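# Find the lighter check weight and set it on the red dish

## Task

Four check weights look alike, but one weighs less than the rest. Use the balance to find it: its pointer stays over the white mark when the pans hold equal loads and leans toward the side with less weight otherwise. Then rest that weight flat on the red dish and keep the other three off it. Every item apart from the weights and the dish must stay upright, and the balance must remain on the piece of furniture it starts on.

## Robot and tools

Robots: three identical i2rt Big YAM arms, arm1, arm2 and arm3. Each has six revolute joints, a two-finger gripper and a camera on the wrist. The hand reaches roughly 1.0 m out from the joint1 axis. Feet (scene frame, metres): arm1 at x=-0.017 y=+1.211 z=+0.828, turned to face about -y; arm2 at x=+0.095 y=-0.011 z=+0.883, facing about +x; arm3 at x=-0.083 y=-1.202 z=+0.816, facing about +x. Each foot faces its own +x.

Frame: one shared scene frame, origin on the floor, +z up, lengths in metres. The reported hand point lies between the finger pads, about 1 cm short of the tips. The fingers extend along the hand's +z axis and close along its y axis. Quaternions are written w first.

Tool move: keys arm1, arm2, arm3 and cameras; any other key makes the call invalid. Each arm key holds that arm's own command object; an arm not named keeps whatever it was last told. Inside an arm's object:
- joints: absolute targets by name, not offsets. joint1_rad -2.879 to 2.879 (turn about the foot, positive counter-clockwise seen from above); joint2_rad 0 to 3.141 (shoulder, rising forward as it grows); joint3_rad 0 to 3.019 (elbow, opening as it grows); joint4_rad -1.692 to 1.57 (hand pitch, positive tips fingers up); joint5_rad -1.57 to 1.57 (hand yaw, positive to the arm's right); joint6_rad -2.094 to 2.094 (hand roll, positive clockwise viewed from behind). Angles in radians. gripper_m is the fingertip gap in metres, 0 to 0.093.
- target: one list of seven numbers [x, y, z, qw, qx, qy, qz], an absolute hand pose in the scene frame, in the same form as the printed hand line. The hand follows a straight line to it from its current hand_target. When target is given, joints may contain only gripper_m.
- speed: top path speed in m/s, 0.002 to 0.5, default 0.25; only allowed with target. Rotation is capped at twice that value in rad/s.
- min_time_s: 0.1 to 8 s, the shortest duration for that arm's joint moves.
cameras: list from arm1_cam_wrist, arm2_cam_wrist, arm3_cam_wrist, room_a, room_b, or ["all"]; [] for none. Calling move with nothing else returns all states, all images and the scene number.

Motion behaviour: all motions in one call start together. All hand paths in a call finish together, paced by the slowest. A path takes 0.5 to 10 s and is cut off at 10 s; a whole action never exceeds 15 s. Each step the commanded pose is limited to 100 mm and 20 degrees from where the hand actually is, then solved by damped inverse kinematics, favouring position. Expect the hand to finish a centimetre or more off, to lag, to wander, and to overshoot speed when the arm is nearly straight. Joint moves run at different rates, so the hand can sweep wide. Nothing avoids obstacles or other arms.

Results: a move line lists each arm that was given a motion as done or its worst status. Status words: off_target (stopped short, may still push), time_out (the arm keeps pushing to nearby targets; on_its_own lists joints not there yet; send a joint its reported position to relax it), not_followed with "joint command not followed" or "pose unreachable" (a safety check blocked it; the arm may keep trying until given new targets), limit_stop_at_motor_heat. In on_its_own, "held at" is the target, not the reading. Arms under "as last shown" were not commanded; their omitted lines are unchanged. hand_target is the hand pose at the held joint targets. Joint velocities are in rad/s (gripper m/s). Torques are in N m per arm joint, include gravity, and joints 3 and 4 wrap at ±28. The pictures line gives image order; frames may be slightly older than the state.

Gripper: shut on nothing reads 0.000 to 0.003. When gripping a firm object at full force it reads up to about 0.005 below the object width (some read up to 0.002 above). Commanding about 0.005 below the touch reading gives full force. Release by commanding well above the reading.

wait: seconds 0 to 10, optional cameras; commands nothing new.
zoom_image: camera name plus region [x0, y0, x1, y1] in pixels of the 672x504 image, origin top-left, no more than 504 per side; only cameras in the latest image set.
finished_scene: scene number; final, and the goal must hold without the robots. Later calls in the same reply apply to the next scene.

If a move or wait is refused, or a stop interrupts it, the remaining move, wait and finished_scene calls in that reply are skipped; an invalid call does not skip them.

Cameras: room_a and room_b are fixed in the room; wrist views come from each arm. Calibration data is given per camera but can be off by degrees and millimetres, so cross-check positions.

Avoid: arms pressing on each other (including one gripper closing on another's fingers), hard collisions, pushing steadily into things (motors heat; MOTOR HOT warns, and at 100 °C the arm goes limp for 30 to 60 s or more, with OVER-TEMPERATURE FAULT), dropping or releasing moving objects, letting anything fall far or leave the work area or reach the floor, toppling anything other than the weights and dish, and moving the balance off its furniture. Loose objects may sometimes get a small external nudge.

Each tool is called after ">>>" by a JSON object that holds its "api" and its "payload", one argument or row to a line.

## Session

>>> {"api": "move", "payload": {

}}

Scene clock: 0.00 s.
Joint torques (N m): no reading
Heat: arm1: hottest joint2_rad 37 °C; arm2: hottest joint2_rad 31 °C; arm3: hottest joint2_rad 36 °C.
Joint velocities: within noise
arm1.joint_positions: joint1_rad=+0.463 joint2_rad=+0.615 joint3_rad=+1.490 joint4_rad=-1.383 joint5_rad=+0.276 joint6_rad=+0.395 gripper_m=+0.09396
arm1.joint_status: not commanded
arm1.hand: x=-0.2166 y=+1.1519 z=+1.4100 quat_wxyz=(-0.119, -0.855, +0.016, +0.505) (m; scene frame)
arm1.hand_target: x=-0.2135 y=+1.1537 z=+1.4229 quat_wxyz=(-0.125, -0.847, +0.018, +0.516) (m; scene frame)
arm1.hand_status: not commanded
arm2.joint_positions: joint1_rad=+0.482 joint2_rad=+0.585 joint3_rad=+1.357 joint4_rad=-1.462 joint5_rad=+0.226 joint6_rad=+0.023 gripper_m=+0.09396
arm2.joint_status: not commanded
arm2.hand: x=-0.1095 y=-0.0683 z=+1.3892 quat_wxyz=(-0.010, +0.891, +0.138, -0.433) (m; scene frame)
arm2.hand_target: x=-0.1075 y=-0.0675 z=+1.4001 quat_wxyz=(-0.007, +0.885, +0.136, -0.444) (m; scene frame)
arm2.hand_status: not commanded
arm3.joint_positions: joint1_rad=-0.065 joint2_rad=+0.649 joint3_rad=+1.390 joint4_rad=-1.161 joint5_rad=-0.034 joint6_rad=-0.702 gripper_m=+0.09396
arm3.joint_status: not commanded
arm3.hand: x=-0.3410 y=-1.1470 z=+1.3892 quat_wxyz=(-0.236, +0.811, +0.203, -0.495) (m; scene frame)
arm3.hand_target: x=-0.3379 y=-1.1478 z=+1.4005 quat_wxyz=(-0.241, +0.804, +0.201, -0.504) (m; scene frame)
arm3.hand_status: not commanded
pictures: arm1_cam_wrist, arm2_cam_wrist, arm3_cam_wrist, room_a, room_b

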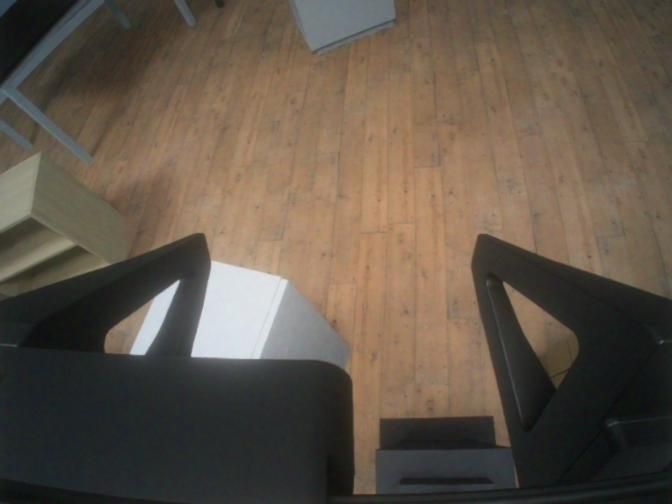

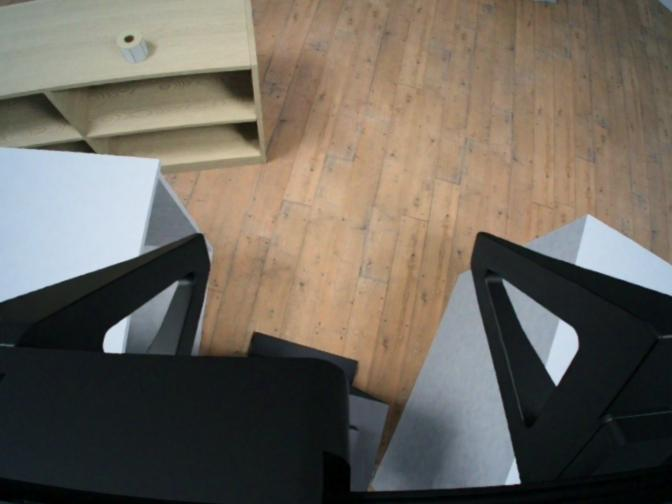

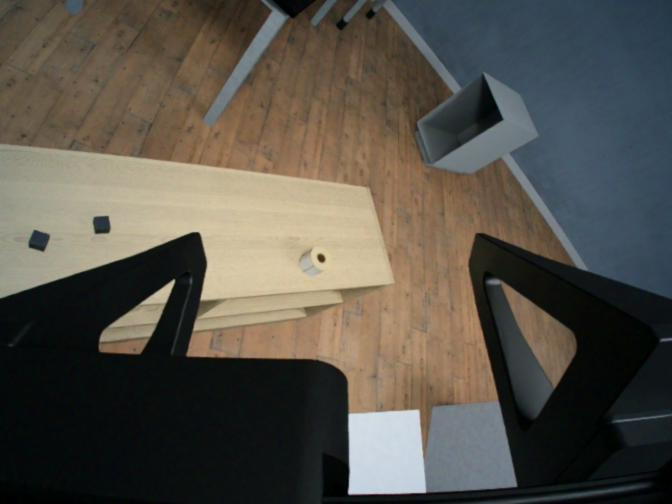

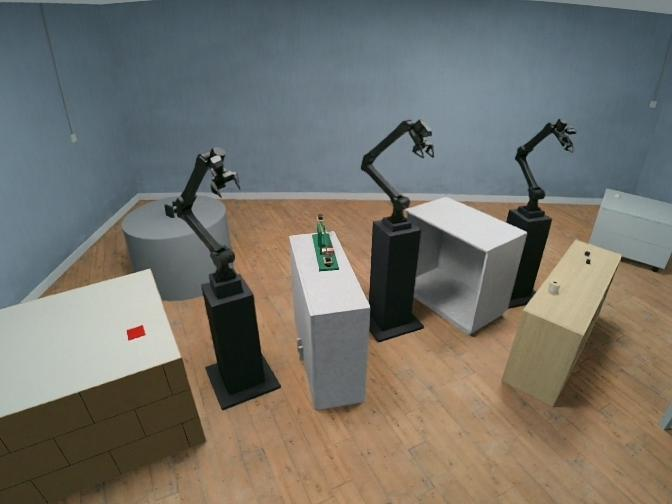

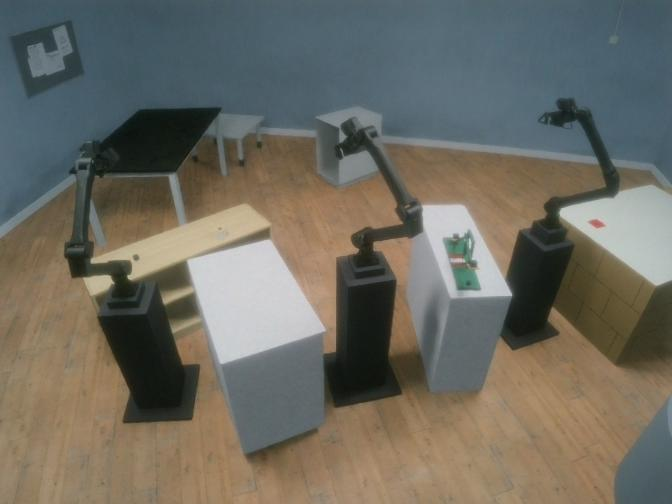

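>>> {"api": "zoom_image", "payload": {
  "camera": "room_a",
  "region": [270, 200, 390, 290]
}}

>>> {"api": "zoom_image", "payload": {
  "camera": "room_b",
  "region": [410, 210, 530, 300]
}}

>>> {"api": "zoom_image", "payload": {
  "camera": "room_a",
  "region": [500, 170, 672, 300]
}}

>>> {"api": "zoom_image", "payload": {
  "camera": "room_b",
  "region": [80, 190, 330, 380]
}}

>>> {"api": "zoom_image", "payload": {
  "camera": "room_a",
  "region": [60, 260, 240, 400]
}}

Scaled by 4.200 from the camera's 672x504 image, which has a finer 960x720 frame.

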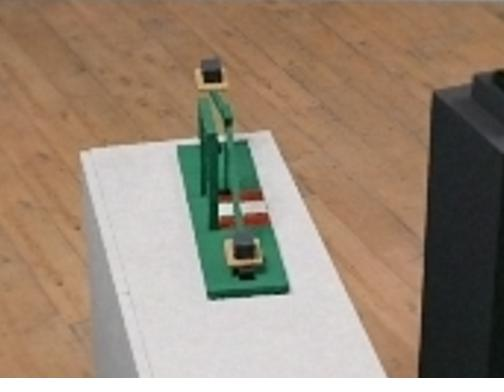

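Scaled by 4.200 from the camera's 672x504 image, which has a finer 960x720 frame.

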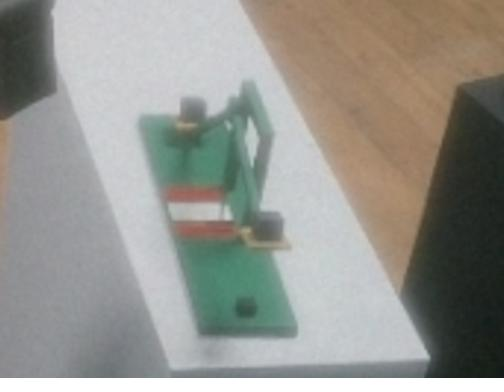

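Scaled by 2.930 from the camera's 672x504 image, which has a finer 960x720 frame.

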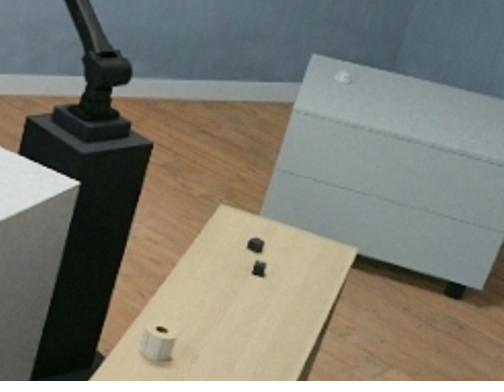

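Scaled by 2.016 from the camera's 672x504 image, which has a finer 960x720 frame.

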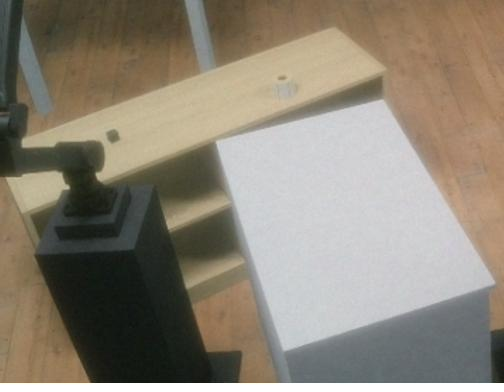

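Scaled by 2.800 from the camera's 672x504 image, which has a finer 960x720 frame.

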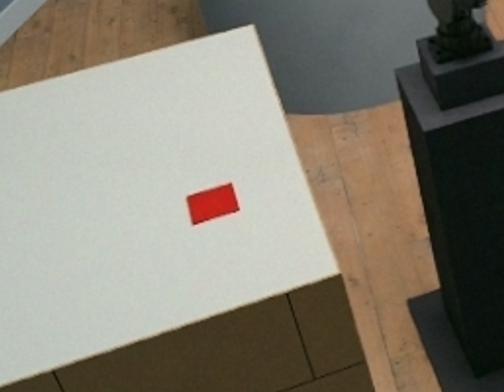

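>>> {"api": "move", "payload": {
  "arm1": {"joints": {"joint1_rad": 1.95, "joint5_rad": 0, "joint6_rad": 0}},
  "cameras": ["arm1_cam_wrist"]
}}

Scene clock: 5.20 s.
Joint torques (N m): arm1=[0.73 2.49 10.28 2.09 0 -0.2] | arm2=[1.67 2.49 10.93 1.96 0.08 0.1] | arm3=[-1.08 0.44 8.81 2.09 -0.02 0.01]
Heat: arm1: hottest joint2_rad 37 °C; arm2: hottest joint2_rad 31 °C; arm3: hottest joint2_rad 36 °C.
move: arm1 done
Joint velocities: within noise
arm1.joint_positions: joint1_rad=+1.936 joint2_rad=+0.615 joint3_rad=+1.490 joint4_rad=-1.383 joint5_rad=+0.002 joint6_rad=+0.014 gripper_m=+0.09397
arm1.joint_status: all done
arm1.hand: x=+0.0744 y=+1.0196 z=+1.4055 quat_wxyz=(-0.426, -0.471, -0.722, +0.276) (m; scene frame)
arm1.hand_target: x=+0.0761 y=+1.0241 z=+1.4186 quat_wxyz=(-0.438, -0.456, -0.722, +0.282) (m; scene frame)
arm1.hand_status: not commanded
arm2, arm3: as last shown
arm3.hand_target: x=-0.3379 y=-1.1478 z=+1.4005 quat_wxyz=(-0.241, +0.805, +0.201, -0.504) (m; scene frame)
pictures: arm1_cam_wrist
camera_calibration:
arm1_cam_wrist: T_world_to_cam=[[-0.914601, -0.404357, -0.0000103777, 0.480375], [-0.368102, 0.832607, -0.413844, -0.236878], [0.167349, -0.378498, -0.910348, 1.78058], [0, 0, 0, 1]] pos_world=[0.0541778, 1.06541, 1.52292]

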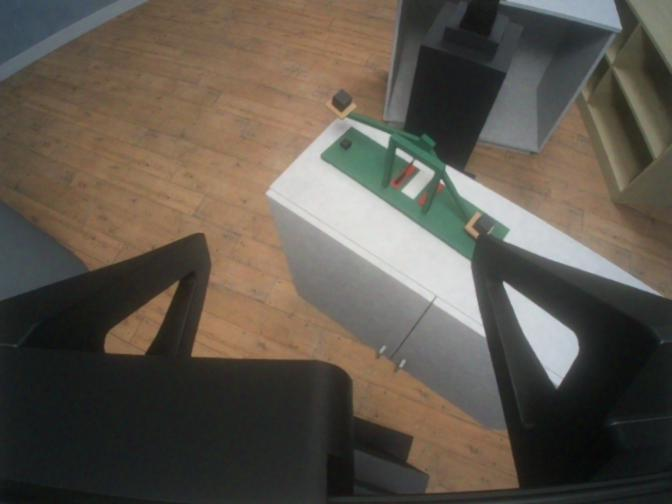

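>>> {"api": "zoom_image", "payload": {
  "camera": "arm1_cam_wrist",
  "region": [310, 70, 530, 270]
}}

>>> {"api": "zoom_image", "payload": {
  "camera": "arm3_cam_wrist",
  "region": [0, 180, 200, 300]
}}

Scaled by 2.291 from the camera's 672x504 image, which has a finer 960x720 frame.

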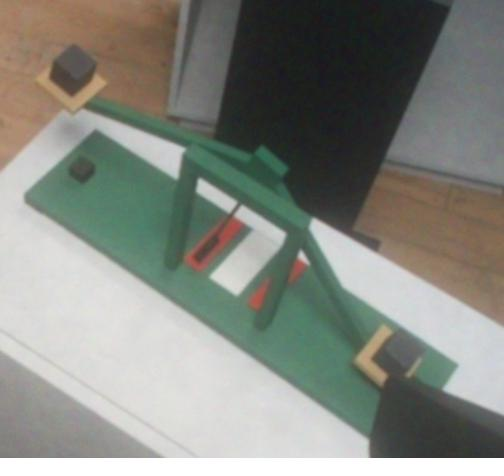

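This scene's latest camera images include none from arm3_cam_wrist. They are from: arm1_cam_wrist. arm3_cam_wrist's image comes with the result of a call that names it in "cameras".

>>> {"api": "move", "payload": {
  "arm1": {"target": [0.337, 0.59, 1.09, 0.181, 0.762, 0.574, -0.240], "speed": 0.35},
  "cameras": ["arm1_cam_wrist", "arm3_cam_wrist"]
}}

>>> {"api": "zoom_image", "payload": {
  "camera": "arm1_cam_wrist",
  "region": [150, 50, 540, 340]
}}

>>> {"api": "zoom_image", "payload": {
  "camera": "arm3_cam_wrist",
  "region": [0, 180, 200, 300]
}}

Scene clock: 10.30 s.
Joint torques (N m): arm1=[-0.85 -14.74 15.61 0.59 0.43 0.02] | arm2=[1.38 2.2 11 1.88 0.09 0.11] | arm3=[-1.08 0.38 8.81 2.04 0 0.02]
Heat: arm1: hottest joint2_rad 37 °C; arm2: hottest joint2_rad 31 °C; arm3: hottest joint2_rad 36 °C.
move: arm1 off_target
Joint velocities: within noise
arm1.joint_positions: joint1_rad=+2.138 joint2_rad=+1.973 joint3_rad=+1.987 joint4_rad=-1.214 joint5_rad=+0.456 joint6_rad=+0.793 gripper_m=+0.09397
arm1.joint_status: not commanded
arm1.hand: x=+0.3326 y=+0.6027 z=+1.0715 quat_wxyz=(-0.162, -0.756, -0.587, +0.239) (m; scene frame)
arm1.hand_target: x=+0.3362 y=+0.5910 z=+1.0899 quat_wxyz=(-0.181, -0.762, -0.574, +0.240) (m; scene frame)
arm1.hand_status: off_target (0.023 m and 2.8 deg from the pose sent, 0.594 m and 47.3 deg at the start)
arm2, arm3: as last shown
pictures: arm1_cam_wrist, arm3_cam_wrist
camera_calibration:
arm1_cam_wrist: T_world_to_cam=[[-0.965675, 0.256782, 0.0391797, 0.124442], [0.258631, 0.964509, 0.0532171, -0.721295], [-0.024124, 0.0615235, -0.997814, 1.16771], [0, 0, 0, 1]] pos_world=[0.33489, 0.5919, 1.19867]

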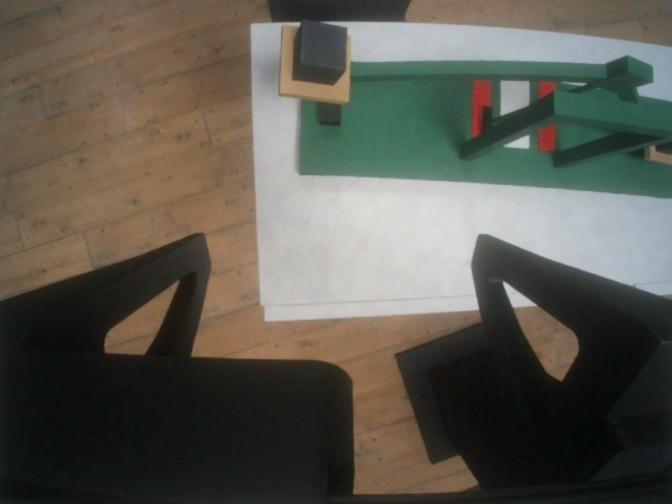

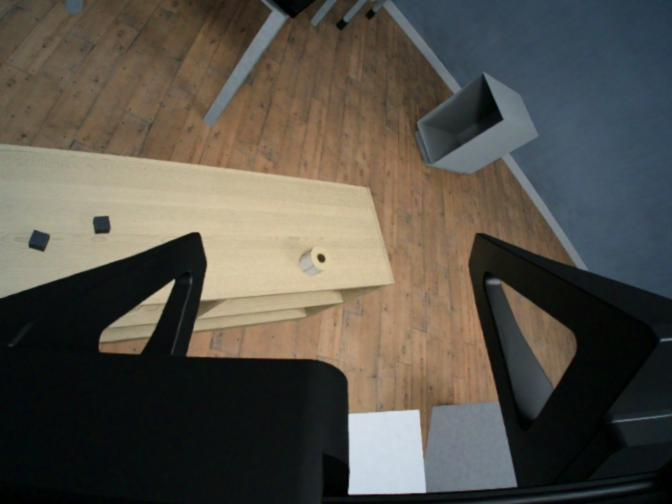

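Scaled by 1.292 from the camera's 672x504 image, which has a finer 960x720 frame.

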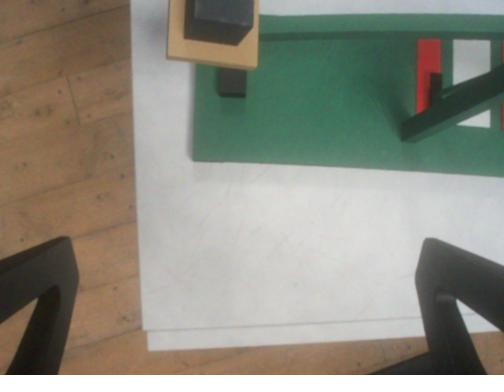

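Scaled by 2.520 from the camera's 672x504 image, which has a finer 960x720 frame.

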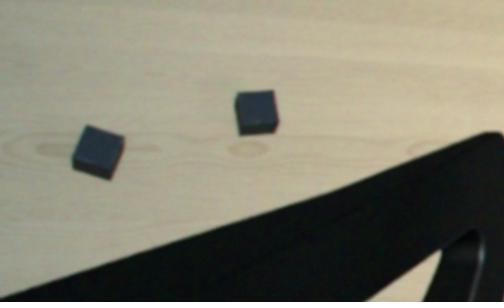

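>>> {"api": "move", "payload": {
  "arm1": {"target": [0.318, 0.522, 1.08, 0.181, 0.762, 0.574, -0.240], "speed": 0.25},
  "cameras": ["arm1_cam_wrist"]
}}

>>> {"api": "zoom_image", "payload": {
  "camera": "arm1_cam_wrist",
  "region": [150, 50, 540, 340]
}}

Scene clock: 12.43 s.
Joint torques (N m): arm1=[0.26 -16.91 15.77 0.8 0.27 -0.23] | arm2=[1.38 2.08 10.97 1.92 0.08 0.12] | arm3=[-1.14 0.44 8.8 2.09 -0.01 0.01]
Heat: arm1: hottest joint2_rad 38 °C; arm2: hottest joint2_rad 31 °C; arm3: hottest joint2_rad 36 °C.
move: arm1 off_target
Joint velocities: within noise
arm1.joint_positions: joint1_rad=+2.052 joint2_rad=+2.125 joint3_rad=+2.205 joint4_rad=-1.245 joint5_rad=+0.428 joint6_rad=+0.741 gripper_m=+0.09397
arm1.joint_status: not commanded
arm1.hand: x=+0.3097 y=+0.5313 z=+1.0629 quat_wxyz=(-0.165, -0.767, -0.573, +0.238) (m; scene frame)
arm1.hand_target: x=+0.3174 y=+0.5231 z=+1.0800 quat_wxyz=(-0.182, -0.762, -0.574, +0.240) (m; scene frame)
arm1.hand_status: off_target (0.021 m and 2.0 deg from the pose sent, 0.082 m and 2.8 deg at the start)
arm2, arm3: as last shown
pictures: arm1_cam_wrist
camera_calibration:
arm1_cam_wrist: T_world_to_cam=[[-0.957027, 0.28905, 0.023457, 0.117882], [0.289893, 0.955737, 0.0502799, -0.647998], [-0.00788533, 0.0549192, -0.99846, 1.16215], [0, 0, 0, 1]] pos_world=[0.30983, 0.521418, 1.19017]

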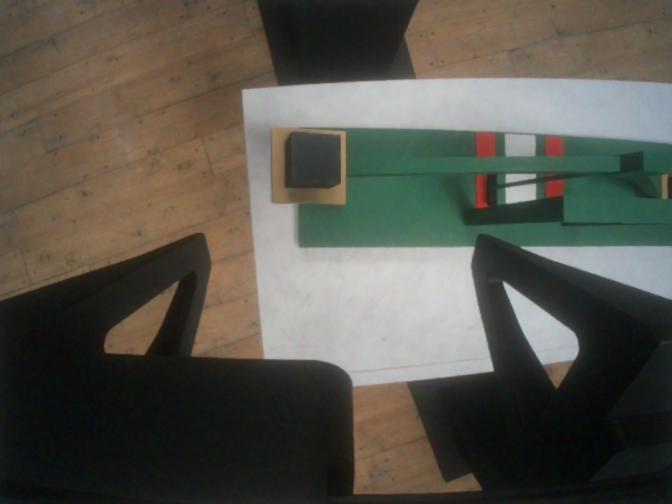

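Scaled by 1.292 from the camera's 672x504 image, which has a finer 960x720 frame.

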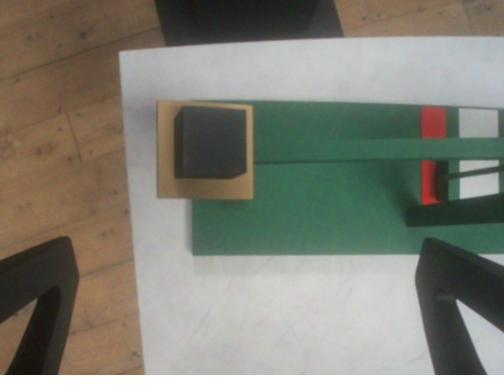

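>>> {"api": "move", "payload": {
  "arm1": {"target": [0.3140, 0.4695, 0.981, 0.181, 0.762, 0.574, -0.240], "speed": 0.12},
  "cameras": ["arm1_cam_wrist"]
}}

Scene clock: 14.70 s.
Joint torques (N m): arm1=[-1.38 -18.32 15.38 1.65 0.25 -0.25] | arm2=[1.61 2.2 10.93 1.91 0.07 0.11] | arm3=[-1.2 0.44 8.79 2.07 -0.01 0.01]
Heat: arm1: hottest joint3_rad 39 °C; arm2: hottest joint3_rad 32 °C; arm3: hottest joint2_rad 36 °C.
move: arm1 off_target
Joint velocities: within noise
arm1.joint_positions: joint1_rad=+2.025 joint2_rad=+2.282 joint3_rad=+2.205 joint4_rad=-1.100 joint5_rad=+0.411 joint6_rad=+0.703 gripper_m=+0.09397
arm1.joint_status: not commanded
arm1.hand: x=+0.3123 y=+0.4890 z=+0.9578 quat_wxyz=(-0.153, -0.764, -0.581, +0.235) (m; scene frame)
arm1.hand_target: x=+0.3130 y=+0.4714 z=+0.9814 quat_wxyz=(-0.181, -0.762, -0.574, +0.240) (m; scene frame)
arm1.hand_status: off_target (0.030 m and 3.3 deg from the pose sent, 0.103 m and 2.0 deg at the start)
arm2, arm3: as last shown
pictures: arm1_cam_wrist
camera_calibration:
arm1_cam_wrist: T_world_to_cam=[[-0.960013, 0.276748, 0.0422454, 0.123957], [0.279162, 0.957676, 0.0701774, -0.619626], [-0.021036, 0.0791645, -0.99664, 1.05003], [0, 0, 0, 1]] pos_world=[0.314065, 0.475971, 1.08475]

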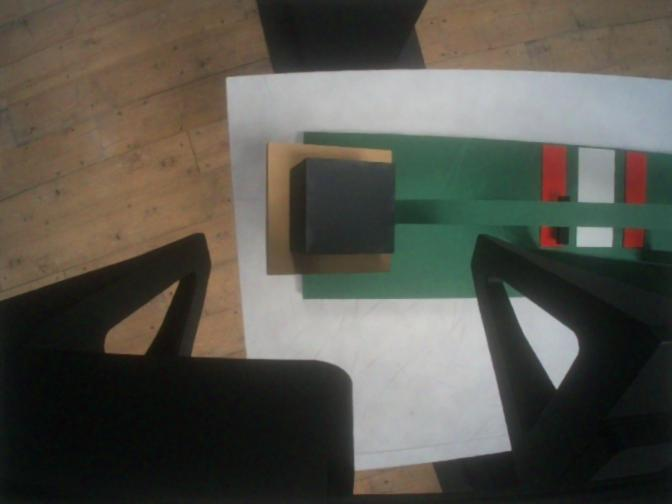

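>>> {"api": "move", "payload": {
  "arm1": {"target": [0.3110, 0.4565, 0.986, 0.181, 0.762, 0.574, -0.240], "speed": 0.1},
  "cameras": ["arm1_cam_wrist"]
}}

Scene clock: 16.43 s.
Joint torques (N m): arm1=[-1.32 -18.14 15.82 0.84 0.27 -0.24] | arm2=[1.38 2.08 10.95 2.03 0.09 0.11] | arm3=[-1.14 0.32 8.77 2.09 -0.01 0.01]
Heat: arm1: hottest joint3_rad 40 °C; arm2: hottest joint3_rad 32 °C; arm3: hottest joint2_rad 36 °C.
move: arm1 off_target
Joint velocities: within noise
arm1.joint_positions: joint1_rad=+2.014 joint2_rad=+2.317 joint3_rad=+2.289 joint4_rad=-1.119 joint5_rad=+0.406 joint6_rad=+0.690 gripper_m=+0.09397
arm1.joint_status: not commanded
arm1.hand: x=+0.3134 y=+0.4722 z=+0.9686 quat_wxyz=(-0.166, -0.763, -0.579, +0.236) (m; scene frame)
arm1.hand_target: x=+0.3104 y=+0.4579 z=+0.9863 quat_wxyz=(-0.182, -0.761, -0.574, +0.240) (m; scene frame)
arm1.hand_status: off_target (0.024 m and 1.9 deg from the pose sent, 0.043 m and 3.3 deg at the start)
arm2, arm3: as last shown
pictures: arm1_cam_wrist
camera_calibration:
arm1_cam_wrist: T_world_to_cam=[[-0.961202, 0.274822, 0.0237175, 0.148419], [0.275719, 0.959793, 0.0526841, -0.587615], [-0.00828508, 0.0571795, -0.99833, 1.07012], [0, 0, 0, 1]] pos_world=[0.313544, 0.462011, 1.09577]

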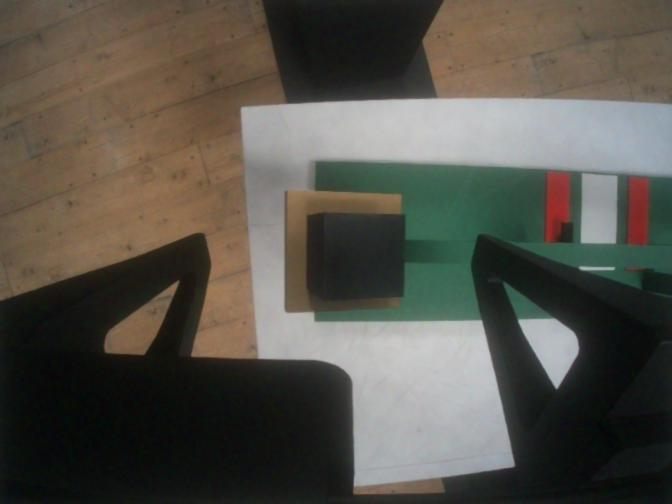

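>>> {"api": "move", "payload": {
  "arm1": {"target": [0.3070, 0.4575, 0.971, 0.181, 0.762, 0.574, -0.240], "speed": 0.08},
  "cameras": ["arm1_cam_wrist"]
}}

>>> {"api": "zoom_image", "payload": {
  "camera": "arm1_cam_wrist",
  "region": [180, 140, 520, 380]
}}

Scene clock: 17.63 s.
Joint torques (N m): arm1=[-1.03 -19.08 11.62 1.69 0.22 -0.24] | arm2=[1.55 2.14 10.97 1.96 0.09 0.1] | arm3=[-1.03 0.32 8.79 2.06 -0.01 0.01]
Heat: arm1: hottest joint3_rad 40 °C; arm2: hottest joint3_rad 32 °C; arm3: hottest joint2_rad 36 °C.
move: arm1 off_target
Joint velocities: within noise
arm1.joint_positions: joint1_rad=+2.012 joint2_rad=+2.317 joint3_rad=+2.289 joint4_rad=-1.098 joint5_rad=+0.404 joint6_rad=+0.687 gripper_m=+0.09397
arm1.joint_status: not commanded
arm1.hand: x=+0.3143 y=+0.4678 z=+0.9706 quat_wxyz=(-0.175, -0.762, -0.576, +0.237) (m; scene frame)
arm1.hand_target: x=+0.3068 y=+0.4578 z=+0.9713 quat_wxyz=(-0.181, -0.762, -0.574, +0.240) (m; scene frame)
arm1.hand_status: off_target (0.013 m and 0.8 deg from the pose sent, 0.016 m and 1.9 deg at the start)
arm2, arm3: as last shown
pictures: arm1_cam_wrist
camera_calibration:
arm1_cam_wrist: T_world_to_cam=[[-0.961673, 0.274038, 0.00943179, 0.164975], [0.274196, 0.960887, 0.0388905, -0.570371], [0.00159459, 0.0399861, -0.999199, 1.07812], [0, 0, 0, 1]] pos_world=[0.313326, 0.459743, 1.09789]

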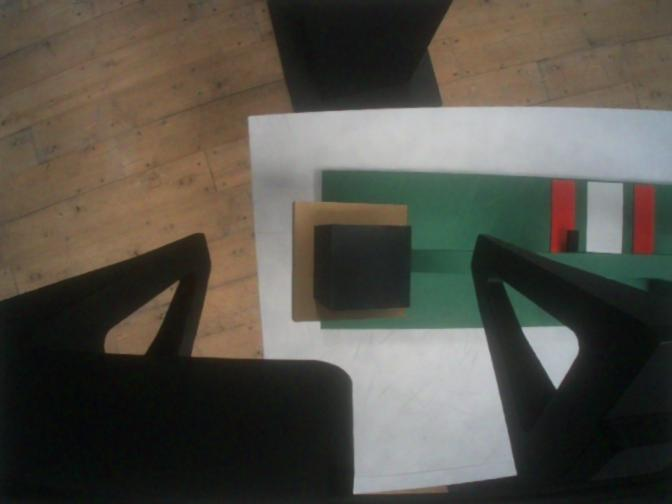

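Scaled by 1.482 from the camera's 672x504 image, which has a finer 960x720 frame.

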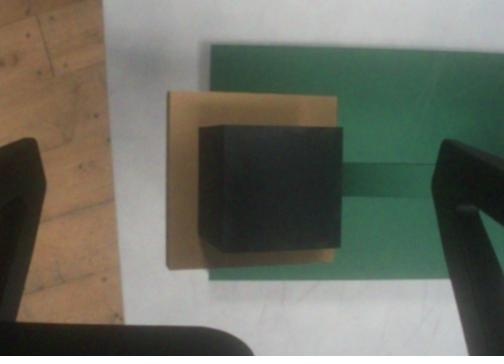

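>>> {"api": "move", "payload": {
  "arm1": {"target": [0.3020, 0.464, 0.962, 0.181, 0.762, 0.574, -0.240], "speed": 0.08},
  "cameras": ["arm1_cam_wrist"]
}}

Scene clock: 18.97 s.
Joint torques (N m): arm1=[-1.38 -20.89 11.17 1.62 0.25 -0.24] | arm2=[1.55 2.2 10.99 1.96 0.08 0.11] | arm3=[-1.2 0.44 8.77 2.1 -0.01 0.01]
Heat: arm1: hottest joint3_rad 41 °C; arm2: hottest joint3_rad 32 °C; arm3: hottest joint2_rad 36 °C.
move: arm1 off_target
Joint velocities: within noise
arm1.joint_positions: joint1_rad=+2.011 joint2_rad=+2.317 joint3_rad=+2.214 joint4_rad=-1.049 joint5_rad=+0.404 joint6_rad=+0.686 gripper_m=+0.09397
arm1.joint_status: not commanded
arm1.hand: x=+0.3095 y=+0.4736 z=+0.9394 quat_wxyz=(-0.163, -0.763, -0.580, +0.236) (m; scene frame)
arm1.hand_target: x=+0.3017 y=+0.4645 z=+0.9621 quat_wxyz=(-0.181, -0.762, -0.574, +0.240) (m; scene frame)
arm1.hand_status: off_target (0.026 m and 2.3 deg from the pose sent, 0.015 m and 0.8 deg at the start)
arm2, arm3: as last shown
pictures: arm1_cam_wrist
camera_calibration:
arm1_cam_wrist: T_world_to_cam=[[-0.961361, 0.273833, 0.028284, 0.141297], [0.275054, 0.959707, 0.0575157, -0.590709], [-0.0113946, 0.063073, -0.997944, 1.03872], [0, 0, 0, 1]] pos_world=[0.31015, 0.4627, 1.06656]

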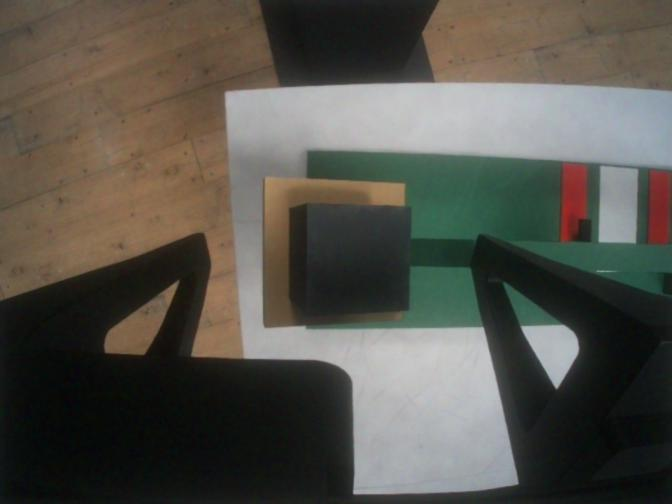

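>>> {"api": "move", "payload": {
  "arm1": {"target": [0.3000, 0.460, 0.972, 0.181, 0.762, 0.574, -0.240], "speed": 0.08},
  "cameras": ["arm1_cam_wrist"]
}}

>>> {"api": "zoom_image", "payload": {
  "camera": "arm1_cam_wrist",
  "region": [180, 140, 520, 380]
}}

Scene clock: 20.27 s.
Joint torques (N m): arm1=[-1.61 -20.42 13.94 0.83 0.22 -0.23] | arm2=[1.38 2.14 10.89 1.94 0.06 0.1] | arm3=[-1.14 0.38 8.81 2.07 -0.01 0.01]
Heat: arm1: hottest joint3_rad 41 °C; arm2: hottest joint3_rad 33 °C; arm3: hottest joint2_rad 36 °C.
move: arm1 off_target
Joint velocities: within noise
arm1.joint_positions: joint1_rad=+2.006 joint2_rad=+2.317 joint3_rad=+2.214 joint4_rad=-1.052 joint5_rad=+0.402 joint6_rad=+0.680 gripper_m=+0.09397
arm1.joint_status: not commanded
arm1.hand: x=+0.3059 y=+0.4726 z=+0.9390 quat_wxyz=(-0.160, -0.763, -0.581, +0.235) (m; scene frame)
arm1.hand_target: x=+0.2995 y=+0.4612 z=+0.9721 quat_wxyz=(-0.181, -0.762, -0.574, +0.240) (m; scene frame)
arm1.hand_status: off_target (0.036 m and 2.6 deg from the pose sent, 0.037 m and 2.3 deg at the start)
arm2.joint_positions: joint1_rad=+0.482 joint2_rad=+0.585 joint3_rad=+1.357 joint4_rad=-1.462 joint5_rad=+0.226 joint6_rad=+0.023 gripper_m=+0.09396
arm2.joint_status: not commanded
arm2.hand: x=-0.1095 y=-0.0683 z=+1.3892 quat_wxyz=(-0.010, +0.891, +0.138, -0.433) (m; scene frame)
arm2.hand_target: x=-0.1075 y=-0.0675 z=+1.4001 quat_wxyz=(-0.007, +0.885, +0.136, -0.444) (m; scene frame)
arm2.hand_status: not commanded
arm3.joint_positions: joint1_rad=-0.065 joint2_rad=+0.649 joint3_rad=+1.390 joint4_rad=-1.161 joint5_rad=-0.034 joint6_rad=-0.702 gripper_m=+0.09396
arm3.joint_status: not commanded
arm3.hand: x=-0.3410 y=-1.1470 z=+1.3892 quat_wxyz=(-0.236, +0.811, +0.203, -0.495) (m; scene frame)
arm3.hand_target: x=-0.3379 y=-1.1478 z=+1.4005 quat_wxyz=(-0.241, +0.805, +0.201, -0.504) (m; scene frame)
arm3.hand_status: not commanded
pictures: arm1_cam_wrist
camera_calibration:
arm1_cam_wrist: T_world_to_cam=[[-0.961433, 0.273173, 0.0319792, 0.134969], [0.274676, 0.959617, 0.0607242, -0.5915], [-0.0140996, 0.0671662, -0.997642, 1.037], [0, 0, 0, 1]] pos_world=[0.306856, 0.461092, 1.06616]

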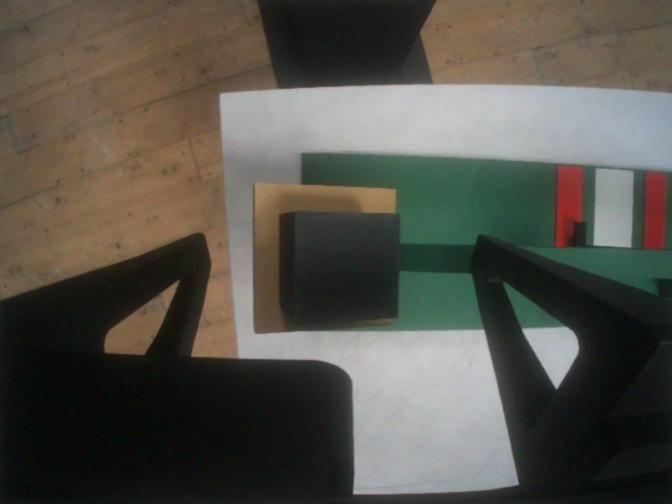

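Scaled by 1.482 from the camera's 672x504 image, which has a finer 960x720 frame.

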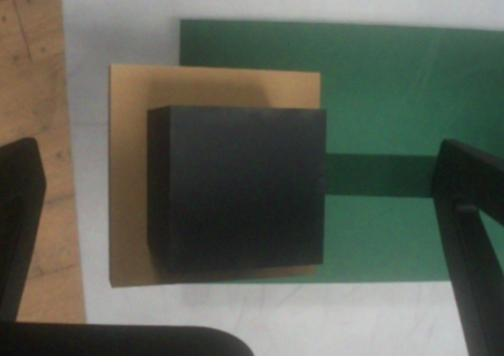

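>>> {"api": "move", "payload": {
  "arm1": {"target": [0.3010, 0.460, 0.982, 0.181, 0.762, 0.574, -0.240], "speed": 0.08}
}}

Scene clock: 21.77 s.
Joint torques (N m): arm1=[-1.14 -20.95 15.25 0.64 0.26 -0.19] | arm2=[1.67 2.2 10.97 1.95 0.08 0.13] | arm3=[-1.14 0.44 8.79 2.04 0 0.01]
Heat: arm1: hottest joint3_rad 42 °C; arm2: hottest joint3_rad 33 °C; arm3: hottest joint2_rad 36 °C.
move: arm1 off_target
Joint velocities: within noise
arm1.joint_positions: joint1_rad=+2.006 joint2_rad=+2.317 joint3_rad=+2.214 joint4_rad=-1.074 joint5_rad=+0.402 joint6_rad=+0.679 gripper_m=+0.09397
arm1.joint_status: not commanded
arm1.hand: x=+0.3036 y=+0.4768 z=+0.9370 quat_wxyz=(-0.150, -0.763, -0.584, +0.234) (m; scene frame)
arm1.hand_target: x=+0.2999 y=+0.4623 z=+0.9822 quat_wxyz=(-0.181, -0.762, -0.574, +0.241) (m; scene frame)
arm1.hand_status: off_target (0.048 m and 3.8 deg from the pose sent, 0.045 m and 2.6 deg at the start)
arm2, arm3: as last shown
pictures: none

>>> {"api": "move", "payload": {
  "arm1": {"joints": {"joint3_rad": 2.30, "joint4_rad": -1.05}, "min_time_s": 1}
}}

Scene clock: 23.27 s.
Joint torques (N m): arm1=[-1.73 -21.42 15.51 1.52 0.23 -0.21] | arm2=[1.61 2.2 10.93 1.95 0.08 0.11] | arm3=[-1.08 0.44 8.8 2.07 0 0.02]
Heat: arm1: hottest joint3_rad 42 °C; arm2: hottest joint3_rad 33 °C; arm3: hottest joint2_rad 36 °C.
move: arm1 done
Joint velocities: within noise
arm1.joint_positions: joint1_rad=+2.006 joint2_rad=+2.317 joint3_rad=+2.239 joint4_rad=-1.065 joint5_rad=+0.402 joint6_rad=+0.679 gripper_m=+0.09397
arm1.joint_status: all done
arm1.hand: x=+0.3076 y=+0.4696 z=+0.9498 quat_wxyz=(-0.166, -0.762, -0.579, +0.236) (m; scene frame)
arm1.hand_target: x=+0.3058 y=+0.4514 z=+0.9993 quat_wxyz=(-0.209, -0.760, -0.565, +0.245) (m; scene frame)
arm1.hand_status: not commanded
arm2, arm3: as last shown
pictures: none

>>> {"api": "move", "payload": {
  "arm1": {"joints": {"joint3_rad": 2.312, "gripper_m": 0.05}, "min_time_s": 1},
  "cameras": ["arm1_cam_wrist"]
}}

>>> {"api": "zoom_image", "payload": {
  "camera": "arm1_cam_wrist",
  "region": [180, 140, 520, 380]
}}

Scene clock: 24.73 s.
Joint torques (N m): arm1=[-1.55 -20.89 15.83 1.72 0.26 -0.2] | arm2=[1.55 2.02 10.97 1.94 0.08 0.13] | arm3=[-1.26 0.44 8.76 2.1 -0.01 0.01]
Heat: arm1: hottest joint3_rad 43 °C; arm2: hottest joint3_rad 33 °C; arm3: hottest joint2_rad 36 °C.
move: arm1 done
Joint velocities: within noise
arm1.joint_positions: joint1_rad=+2.006 joint2_rad=+2.317 joint3_rad=+2.251 joint4_rad=-1.065 joint5_rad=+0.402 joint6_rad=+0.679 gripper_m=+0.05010
arm1.joint_status: all done
arm1.hand: x=+0.3089 y=+0.4672 z=+0.9553 quat_wxyz=(-0.171, -0.762, -0.578, +0.237) (m; scene frame)
arm1.hand_target: x=+0.3070 y=+0.4493 z=+1.0054 quat_wxyz=(-0.215, -0.759, -0.563, +0.246) (m; scene frame)
arm1.hand_status: not commanded
arm2, arm3: as last shown
pictures: arm1_cam_wrist
camera_calibration:
arm1_cam_wrist: T_world_to_cam=[[-0.961933, 0.27282, 0.0159172, 0.154491], [0.273264, 0.960937, 0.0438985, -0.572358], [-0.00331906, 0.046577, -0.998909, 1.06107], [0, 0, 0, 1]] pos_world=[0.308536, 0.458431, 1.08258]

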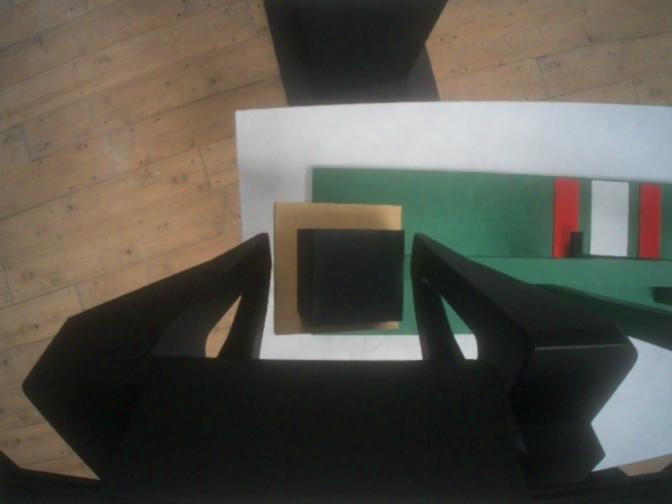

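Scaled by 1.482 from the camera's 672x504 image, which has a finer 960x720 frame.

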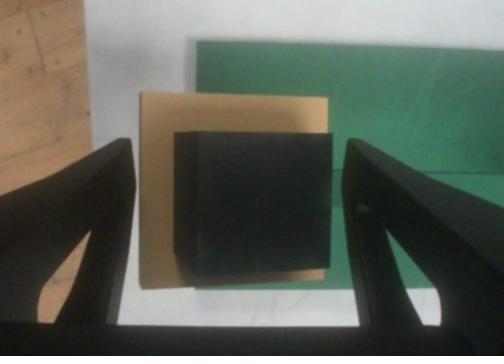

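>>> {"api": "move", "payload": {
  "arm1": {"joints": {"gripper_m": 0.036}}
}}

>>> {"api": "move", "payload": {
  "arm1": {"joints": {"gripper_m": 0.022}},
  "cameras": ["arm1_cam_wrist"]
}}

>>> {"api": "zoom_image", "payload": {
  "camera": "arm1_cam_wrist",
  "region": [180, 140, 520, 380]
}}

Scene clock: 25.67 s.
Joint torques (N m): arm1=[-1.14 -20.89 15.82 1.57 0.25 -0.22] | arm2=[1.38 2.2 11.03 1.91 0.07 0.11] | arm3=[-1.2 0.44 8.8 2.09 -0.01 0.02]
Heat: arm1: hottest joint3_rad 43 °C; arm2: hottest joint3_rad 33 °C; arm3: hottest joint2_rad 36 °C.
move: arm1 done
Joint velocities: within noise
arm1.joint_positions: joint1_rad=+2.003 joint2_rad=+2.317 joint3_rad=+2.251 joint4_rad=-1.065 joint5_rad=+0.402 joint6_rad=+0.679 gripper_m=+0.03614
arm1.joint_status: all done
arm1.hand: x=+0.3064 y=+0.4661 z=+0.9553 quat_wxyz=(-0.171, -0.763, -0.577, +0.237) (m; scene frame)
arm1.hand_target: x=+0.3069 y=+0.4493 z=+1.0054 quat_wxyz=(-0.215, -0.759, -0.563, +0.246) (m; scene frame)
arm1.hand_status: not commanded
arm2, arm3: as last shown
pictures: none

Scene clock: 26.13 s.
Joint torques (N m): arm1=[-1.32 -21.3 15.6 1.62 0.26 -0.22] | arm2=[1.49 2.26 11.02 1.91 0.07 0.12] | arm3=[-1.03 0.56 8.79 2.07 0 0.01]
Heat: arm1: hottest joint3_rad 43 °C; arm2: hottest joint3_rad 33 °C; arm3: hottest joint2_rad 36 °C.
move: arm1 off_target
Joint velocities: within noise
arm1.joint_positions: joint1_rad=+2.003 joint2_rad=+2.317 joint3_rad=+2.251 joint4_rad=-1.065 joint5_rad=+0.402 joint6_rad=+0.679 gripper_m=+0.03322
arm1.joint_status: gripper_m off_target (ended at +0.03325, target +0.02200)
arm1.hand: x=+0.3064 y=+0.4661 z=+0.9553 quat_wxyz=(-0.171, -0.763, -0.577, +0.237) (m; scene frame)
arm1.hand_target: x=+0.3069 y=+0.4493 z=+1.0054 quat_wxyz=(-0.215, -0.759, -0.563, +0.246) (m; scene frame)
arm1.hand_status: not commanded
arm2, arm3: as last shown
pictures: arm1_cam_wrist
camera_calibration:
arm1_cam_wrist: T_world_to_cam=[[-0.961023, 0.276024, 0.0156667, 0.150841], [0.276453, 0.960016, 0.044076, -0.571241], [-0.00287431, 0.0466891, -0.998905, 1.06093], [0, 0, 0, 1]] pos_world=[0.305933, 0.457231, 1.08258]

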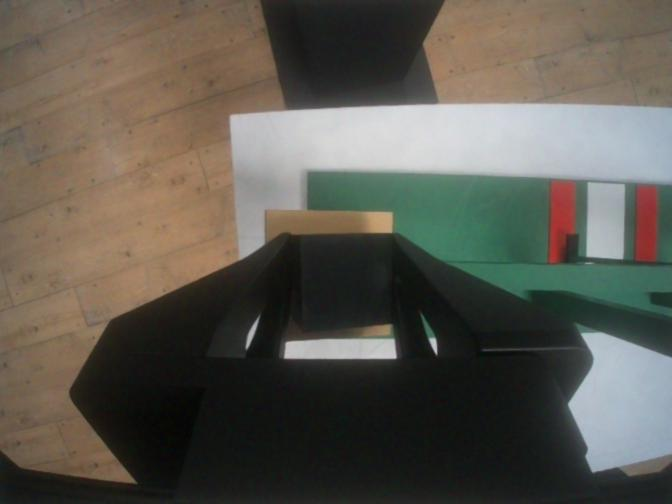

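Scaled by 1.482 from the camera's 672x504 image, which has a finer 960x720 frame.

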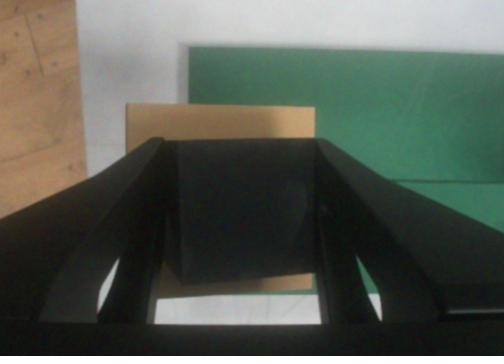

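>>> {"api": "move", "payload": {
  "arm1": {"target": [0.309, 0.475, 1.12, 0.181, 0.762, 0.574, -0.240], "speed": 0.15},
  "cameras": ["arm1_cam_wrist"]
}}

Scene clock: 32.27 s.
Joint torques (N m): arm1=[-0.09 -18.78 15.31 0.87 0.46 -0.12] | arm2=[1.55 1.96 10.99 1.96 0.08 0.09] | arm3=[-1.08 0.5 8.77 2.07 -0.01 0.01]
Heat: arm1: hottest joint3_rad 45 °C; arm2: hottest joint3_rad 34 °C; arm3: hottest joint2_rad 36 °C.
move: arm1 off_target
Joint velocities: within noise
arm1.joint_positions: joint1_rad=+2.003 joint2_rad=+2.437 joint3_rad=+2.865 joint4_rad=-1.575 joint5_rad=+0.403 joint6_rad=+0.679 gripper_m=+0.03322
arm1.joint_status: not commanded
arm1.hand: x=+0.3017 y=+0.4769 z=+1.0992 quat_wxyz=(-0.163, -0.763, -0.579, +0.237) (m; scene frame)
arm1.hand_target: x=+0.3081 y=+0.4765 z=+1.1197 quat_wxyz=(-0.187, -0.760, -0.574, +0.241) (m; scene frame)
arm1.hand_status: off_target (0.022 m and 2.1 deg from the pose sent, 0.165 m and 1.2 deg at the start; pose on its path clipped on 13 of 79 steps; a joint's target at an end of its range on 15 of 79 steps)
arm2, arm3: as last shown
pictures: arm1_cam_wrist
camera_calibration:
arm1_cam_wrist: T_world_to_cam=[[-0.960612, 0.276503, 0.0277666, 0.127452], [0.277653, 0.959133, 0.0545176, -0.598056], [-0.0115576, 0.0600798, -0.998127, 1.19955], [0, 0, 0, 1]] pos_world=[0.302348, 0.466306, 1.22637]

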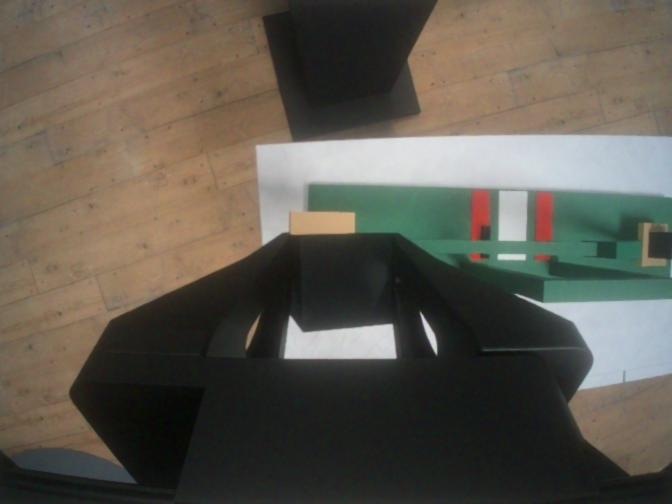

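>>> {"api": "move", "payload": {
  "arm1": {"joints": {"joint1_rad": 1.9, "joint2_rad": 1.5, "joint3_rad": 2.3, "joint4_rad": -1.3, "joint5_rad": 0, "joint6_rad": 0}, "min_time_s": 1.5}
}}

>>> {"api": "move", "payload": {
  "arm1": {"joints": {"joint1_rad": -1.45, "joint2_rad": 0.9, "joint3_rad": 1.5, "joint4_rad": -1.25}, "min_time_s": 3},
  "cameras": ["arm1_cam_wrist"]
}}

>>> {"api": "zoom_image", "payload": {
  "camera": "arm1_cam_wrist",
  "region": [100, 0, 600, 360]
}}

Scene clock: 35.50 s.
Joint torques (N m): arm1=[-1.44 -9.23 9.85 2.76 -0.02 -0.28] | arm2=[1.55 2.14 10.95 1.89 0.08 0.11] | arm3=[-1.08 0.44 8.8 2.06 -0.01 0.01]
Heat: arm1: hottest joint3_rad 45 °C; arm2: hottest joint3_rad 35 °C; arm3: hottest joint2_rad 36 °C.
move: arm1 done
Joint velocities: within noise
arm1.joint_positions: joint1_rad=+1.913 joint2_rad=+1.506 joint3_rad=+2.284 joint4_rad=-1.323 joint5_rad=+0.002 joint6_rad=+0.015 gripper_m=+0.03322
arm1.joint_status: all done
arm1.hand: x=+0.2022 y=+0.7091 z=+1.4819 quat_wxyz=(-0.410, -0.484, -0.724, +0.272) (m; scene frame)
arm1.hand_target: x=+0.1951 y=+0.7088 z=+1.4974 quat_wxyz=(-0.423, -0.477, -0.715, +0.287) (m; scene frame)
arm1.hand_status: not commanded
arm2, arm3: as last shown
pictures: none

Scene clock: 39.13 s.
Joint torques (N m): arm1=[-1.61 -3.55 11.07 2.65 0.07 -0.21] | arm2=[1.44 2.32 10.93 1.89 0.07 0.11] | arm3=[-1.14 0.44 8.81 2.04 0 0.01]
Heat: arm1: hottest joint3_rad 45 °C; arm2: hottest joint3_rad 35 °C; arm3: hottest joint2_rad 36 °C.
move: arm1 done
Joint velocities: within noise
arm1.joint_positions: joint1_rad=-1.435 joint2_rad=+0.915 joint3_rad=+1.487 joint4_rad=-1.273 joint5_rad=-0.001 joint6_rad=+0.013 gripper_m=+0.03323
arm1.joint_status: all done
arm1.hand: x=-0.0822 y=+1.5625 z=+1.3459 quat_wxyz=(+0.261, -0.697, +0.581, +0.329) (m; scene frame)
arm1.hand_target: x=-0.0764 y=+1.5607 z=+1.3619 quat_wxyz=(+0.281, -0.688, +0.575, +0.342) (m; scene frame)
arm1.hand_status: not commanded
arm2.joint_positions: joint1_rad=+0.482 joint2_rad=+0.585 joint3_rad=+1.357 joint4_rad=-1.462 joint5_rad=+0.226 joint6_rad=+0.023 gripper_m=+0.09396
arm2.joint_status: not commanded
arm2.hand: x=-0.1095 y=-0.0683 z=+1.3892 quat_wxyz=(-0.010, +0.891, +0.138, -0.433) (m; scene frame)
arm2.hand_target: x=-0.1075 y=-0.0675 z=+1.4001 quat_wxyz=(-0.007, +0.885, +0.136, -0.444) (m; scene frame)
arm2.hand_status: not commanded
arm3.joint_positions: joint1_rad=-0.065 joint2_rad=+0.649 joint3_rad=+1.390 joint4_rad=-1.161 joint5_rad=-0.034 joint6_rad=-0.702 gripper_m=+0.09396
arm3.joint_status: not commanded
arm3.hand: x=-0.3410 y=-1.1470 z=+1.3892 quat_wxyz=(-0.236, +0.811, +0.203, -0.495) (m; scene frame)
arm3.hand_target: x=-0.3379 y=-1.1478 z=+1.4005 quat_wxyz=(-0.241, +0.805, +0.201, -0.504) (m; scene frame)
arm3.hand_status: not commanded
pictures: arm1_cam_wrist
camera_calibration:
arm1_cam_wrist: T_world_to_cam=[[0.982316, 0.186677, -0.0143914, -0.191624], [0.17862, -0.957408, -0.226859, 1.81899], [-0.0561278, 0.220277, -0.973821, 1.0894], [0, 0, 0, 1]] pos_world=[-0.0755275, 1.53732, 1.47078]

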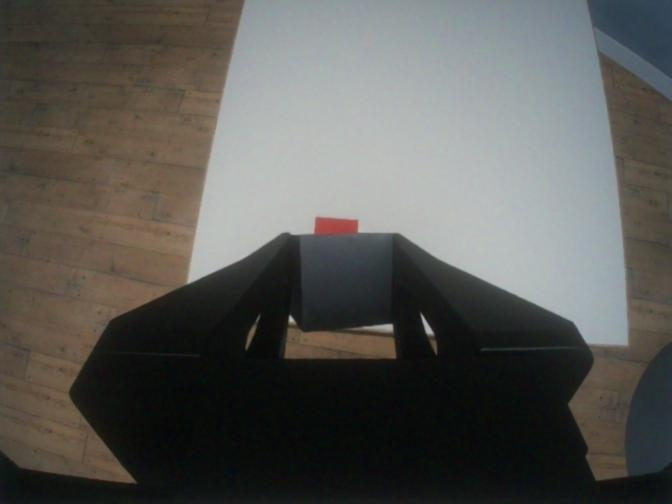

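Scaled by 1.008 from the camera's 672x504 image, which has a finer 960x720 frame.

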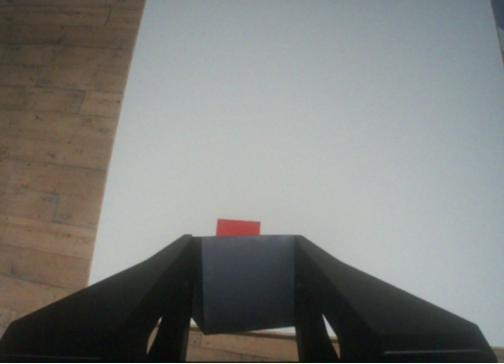

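>>> {"api": "move", "payload": {
  "arm1": {"target": [-0.07, 1.61, 1.0, -0.1945, 0.728, -0.616, -0.2297], "speed": 0.25},
  "cameras": ["arm1_cam_wrist"]
}}

>>> {"api": "zoom_image", "payload": {
  "camera": "arm1_cam_wrist",
  "region": [200, 0, 480, 260]
}}

Scene clock: 42.13 s.
Joint torques (N m): arm1=[-1.2 -3.55 12 2.11 -0.06 -0.22] | arm2=[1.38 2.08 10.93 1.95 0.1 0.11] | arm3=[-1.08 0.5 8.8 2.07 -0.01 0.01]
Heat: arm1: hottest joint3_rad 46 °C; arm2: hottest joint3_rad 36 °C; arm3: hottest joint2_rad 36 °C.
move: arm1 off_target
Joint velocities: within noise
arm1.joint_positions: joint1_rad=-1.486 joint2_rad=+1.053 joint3_rad=+0.722 joint4_rad=-0.663 joint5_rad=-0.011 joint6_rad=-0.019 gripper_m=+0.03323
arm1.joint_status: not commanded
arm1.hand: x=-0.0736 y=+1.5978 z=+0.9881 quat_wxyz=(+0.180, -0.732, +0.620, +0.218) (m; scene frame)
arm1.hand_target: x=-0.0699 y=+1.6095 z=+1.0003 quat_wxyz=(+0.195, -0.728, +0.616, +0.230) (m; scene frame)
arm1.hand_status: off_target (0.017 m and 2.2 deg from the pose sent, 0.349 m and 14.7 deg at the start)
arm2, arm3: as last shown
pictures: arm1_cam_wrist
camera_calibration:
arm1_cam_wrist: T_world_to_cam=[[0.985974, 0.16687, -0.00298983, -0.191072], [0.166716, -0.98392, 0.0640917, 1.52417], [0.00775322, -0.0636912, -0.99794, 1.21592], [0, 0, 0, 1]] pos_world=[-0.0751399, 1.60899, 1.11516]

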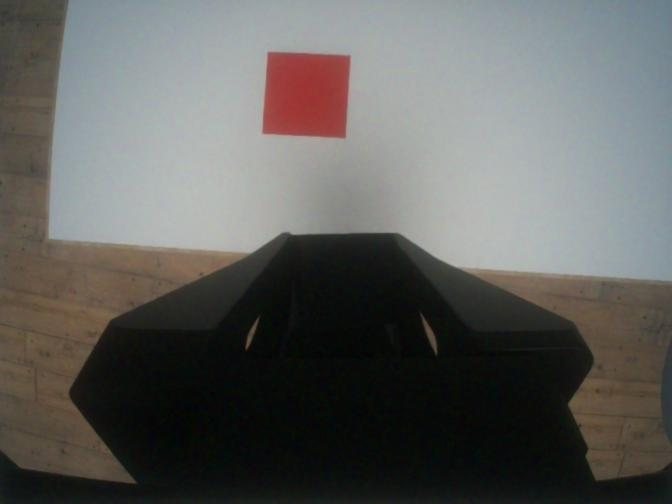

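Scaled by 1.800 from the camera's 672x504 image, which has a finer 960x720 frame.

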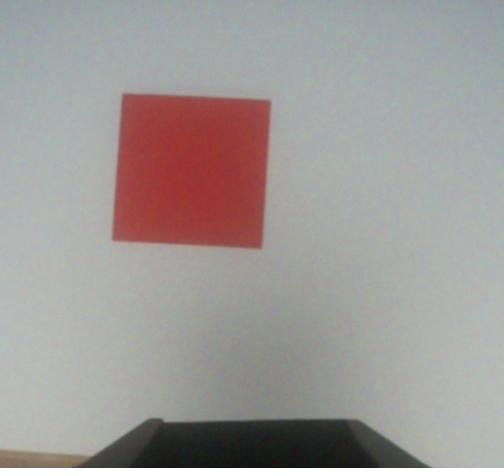

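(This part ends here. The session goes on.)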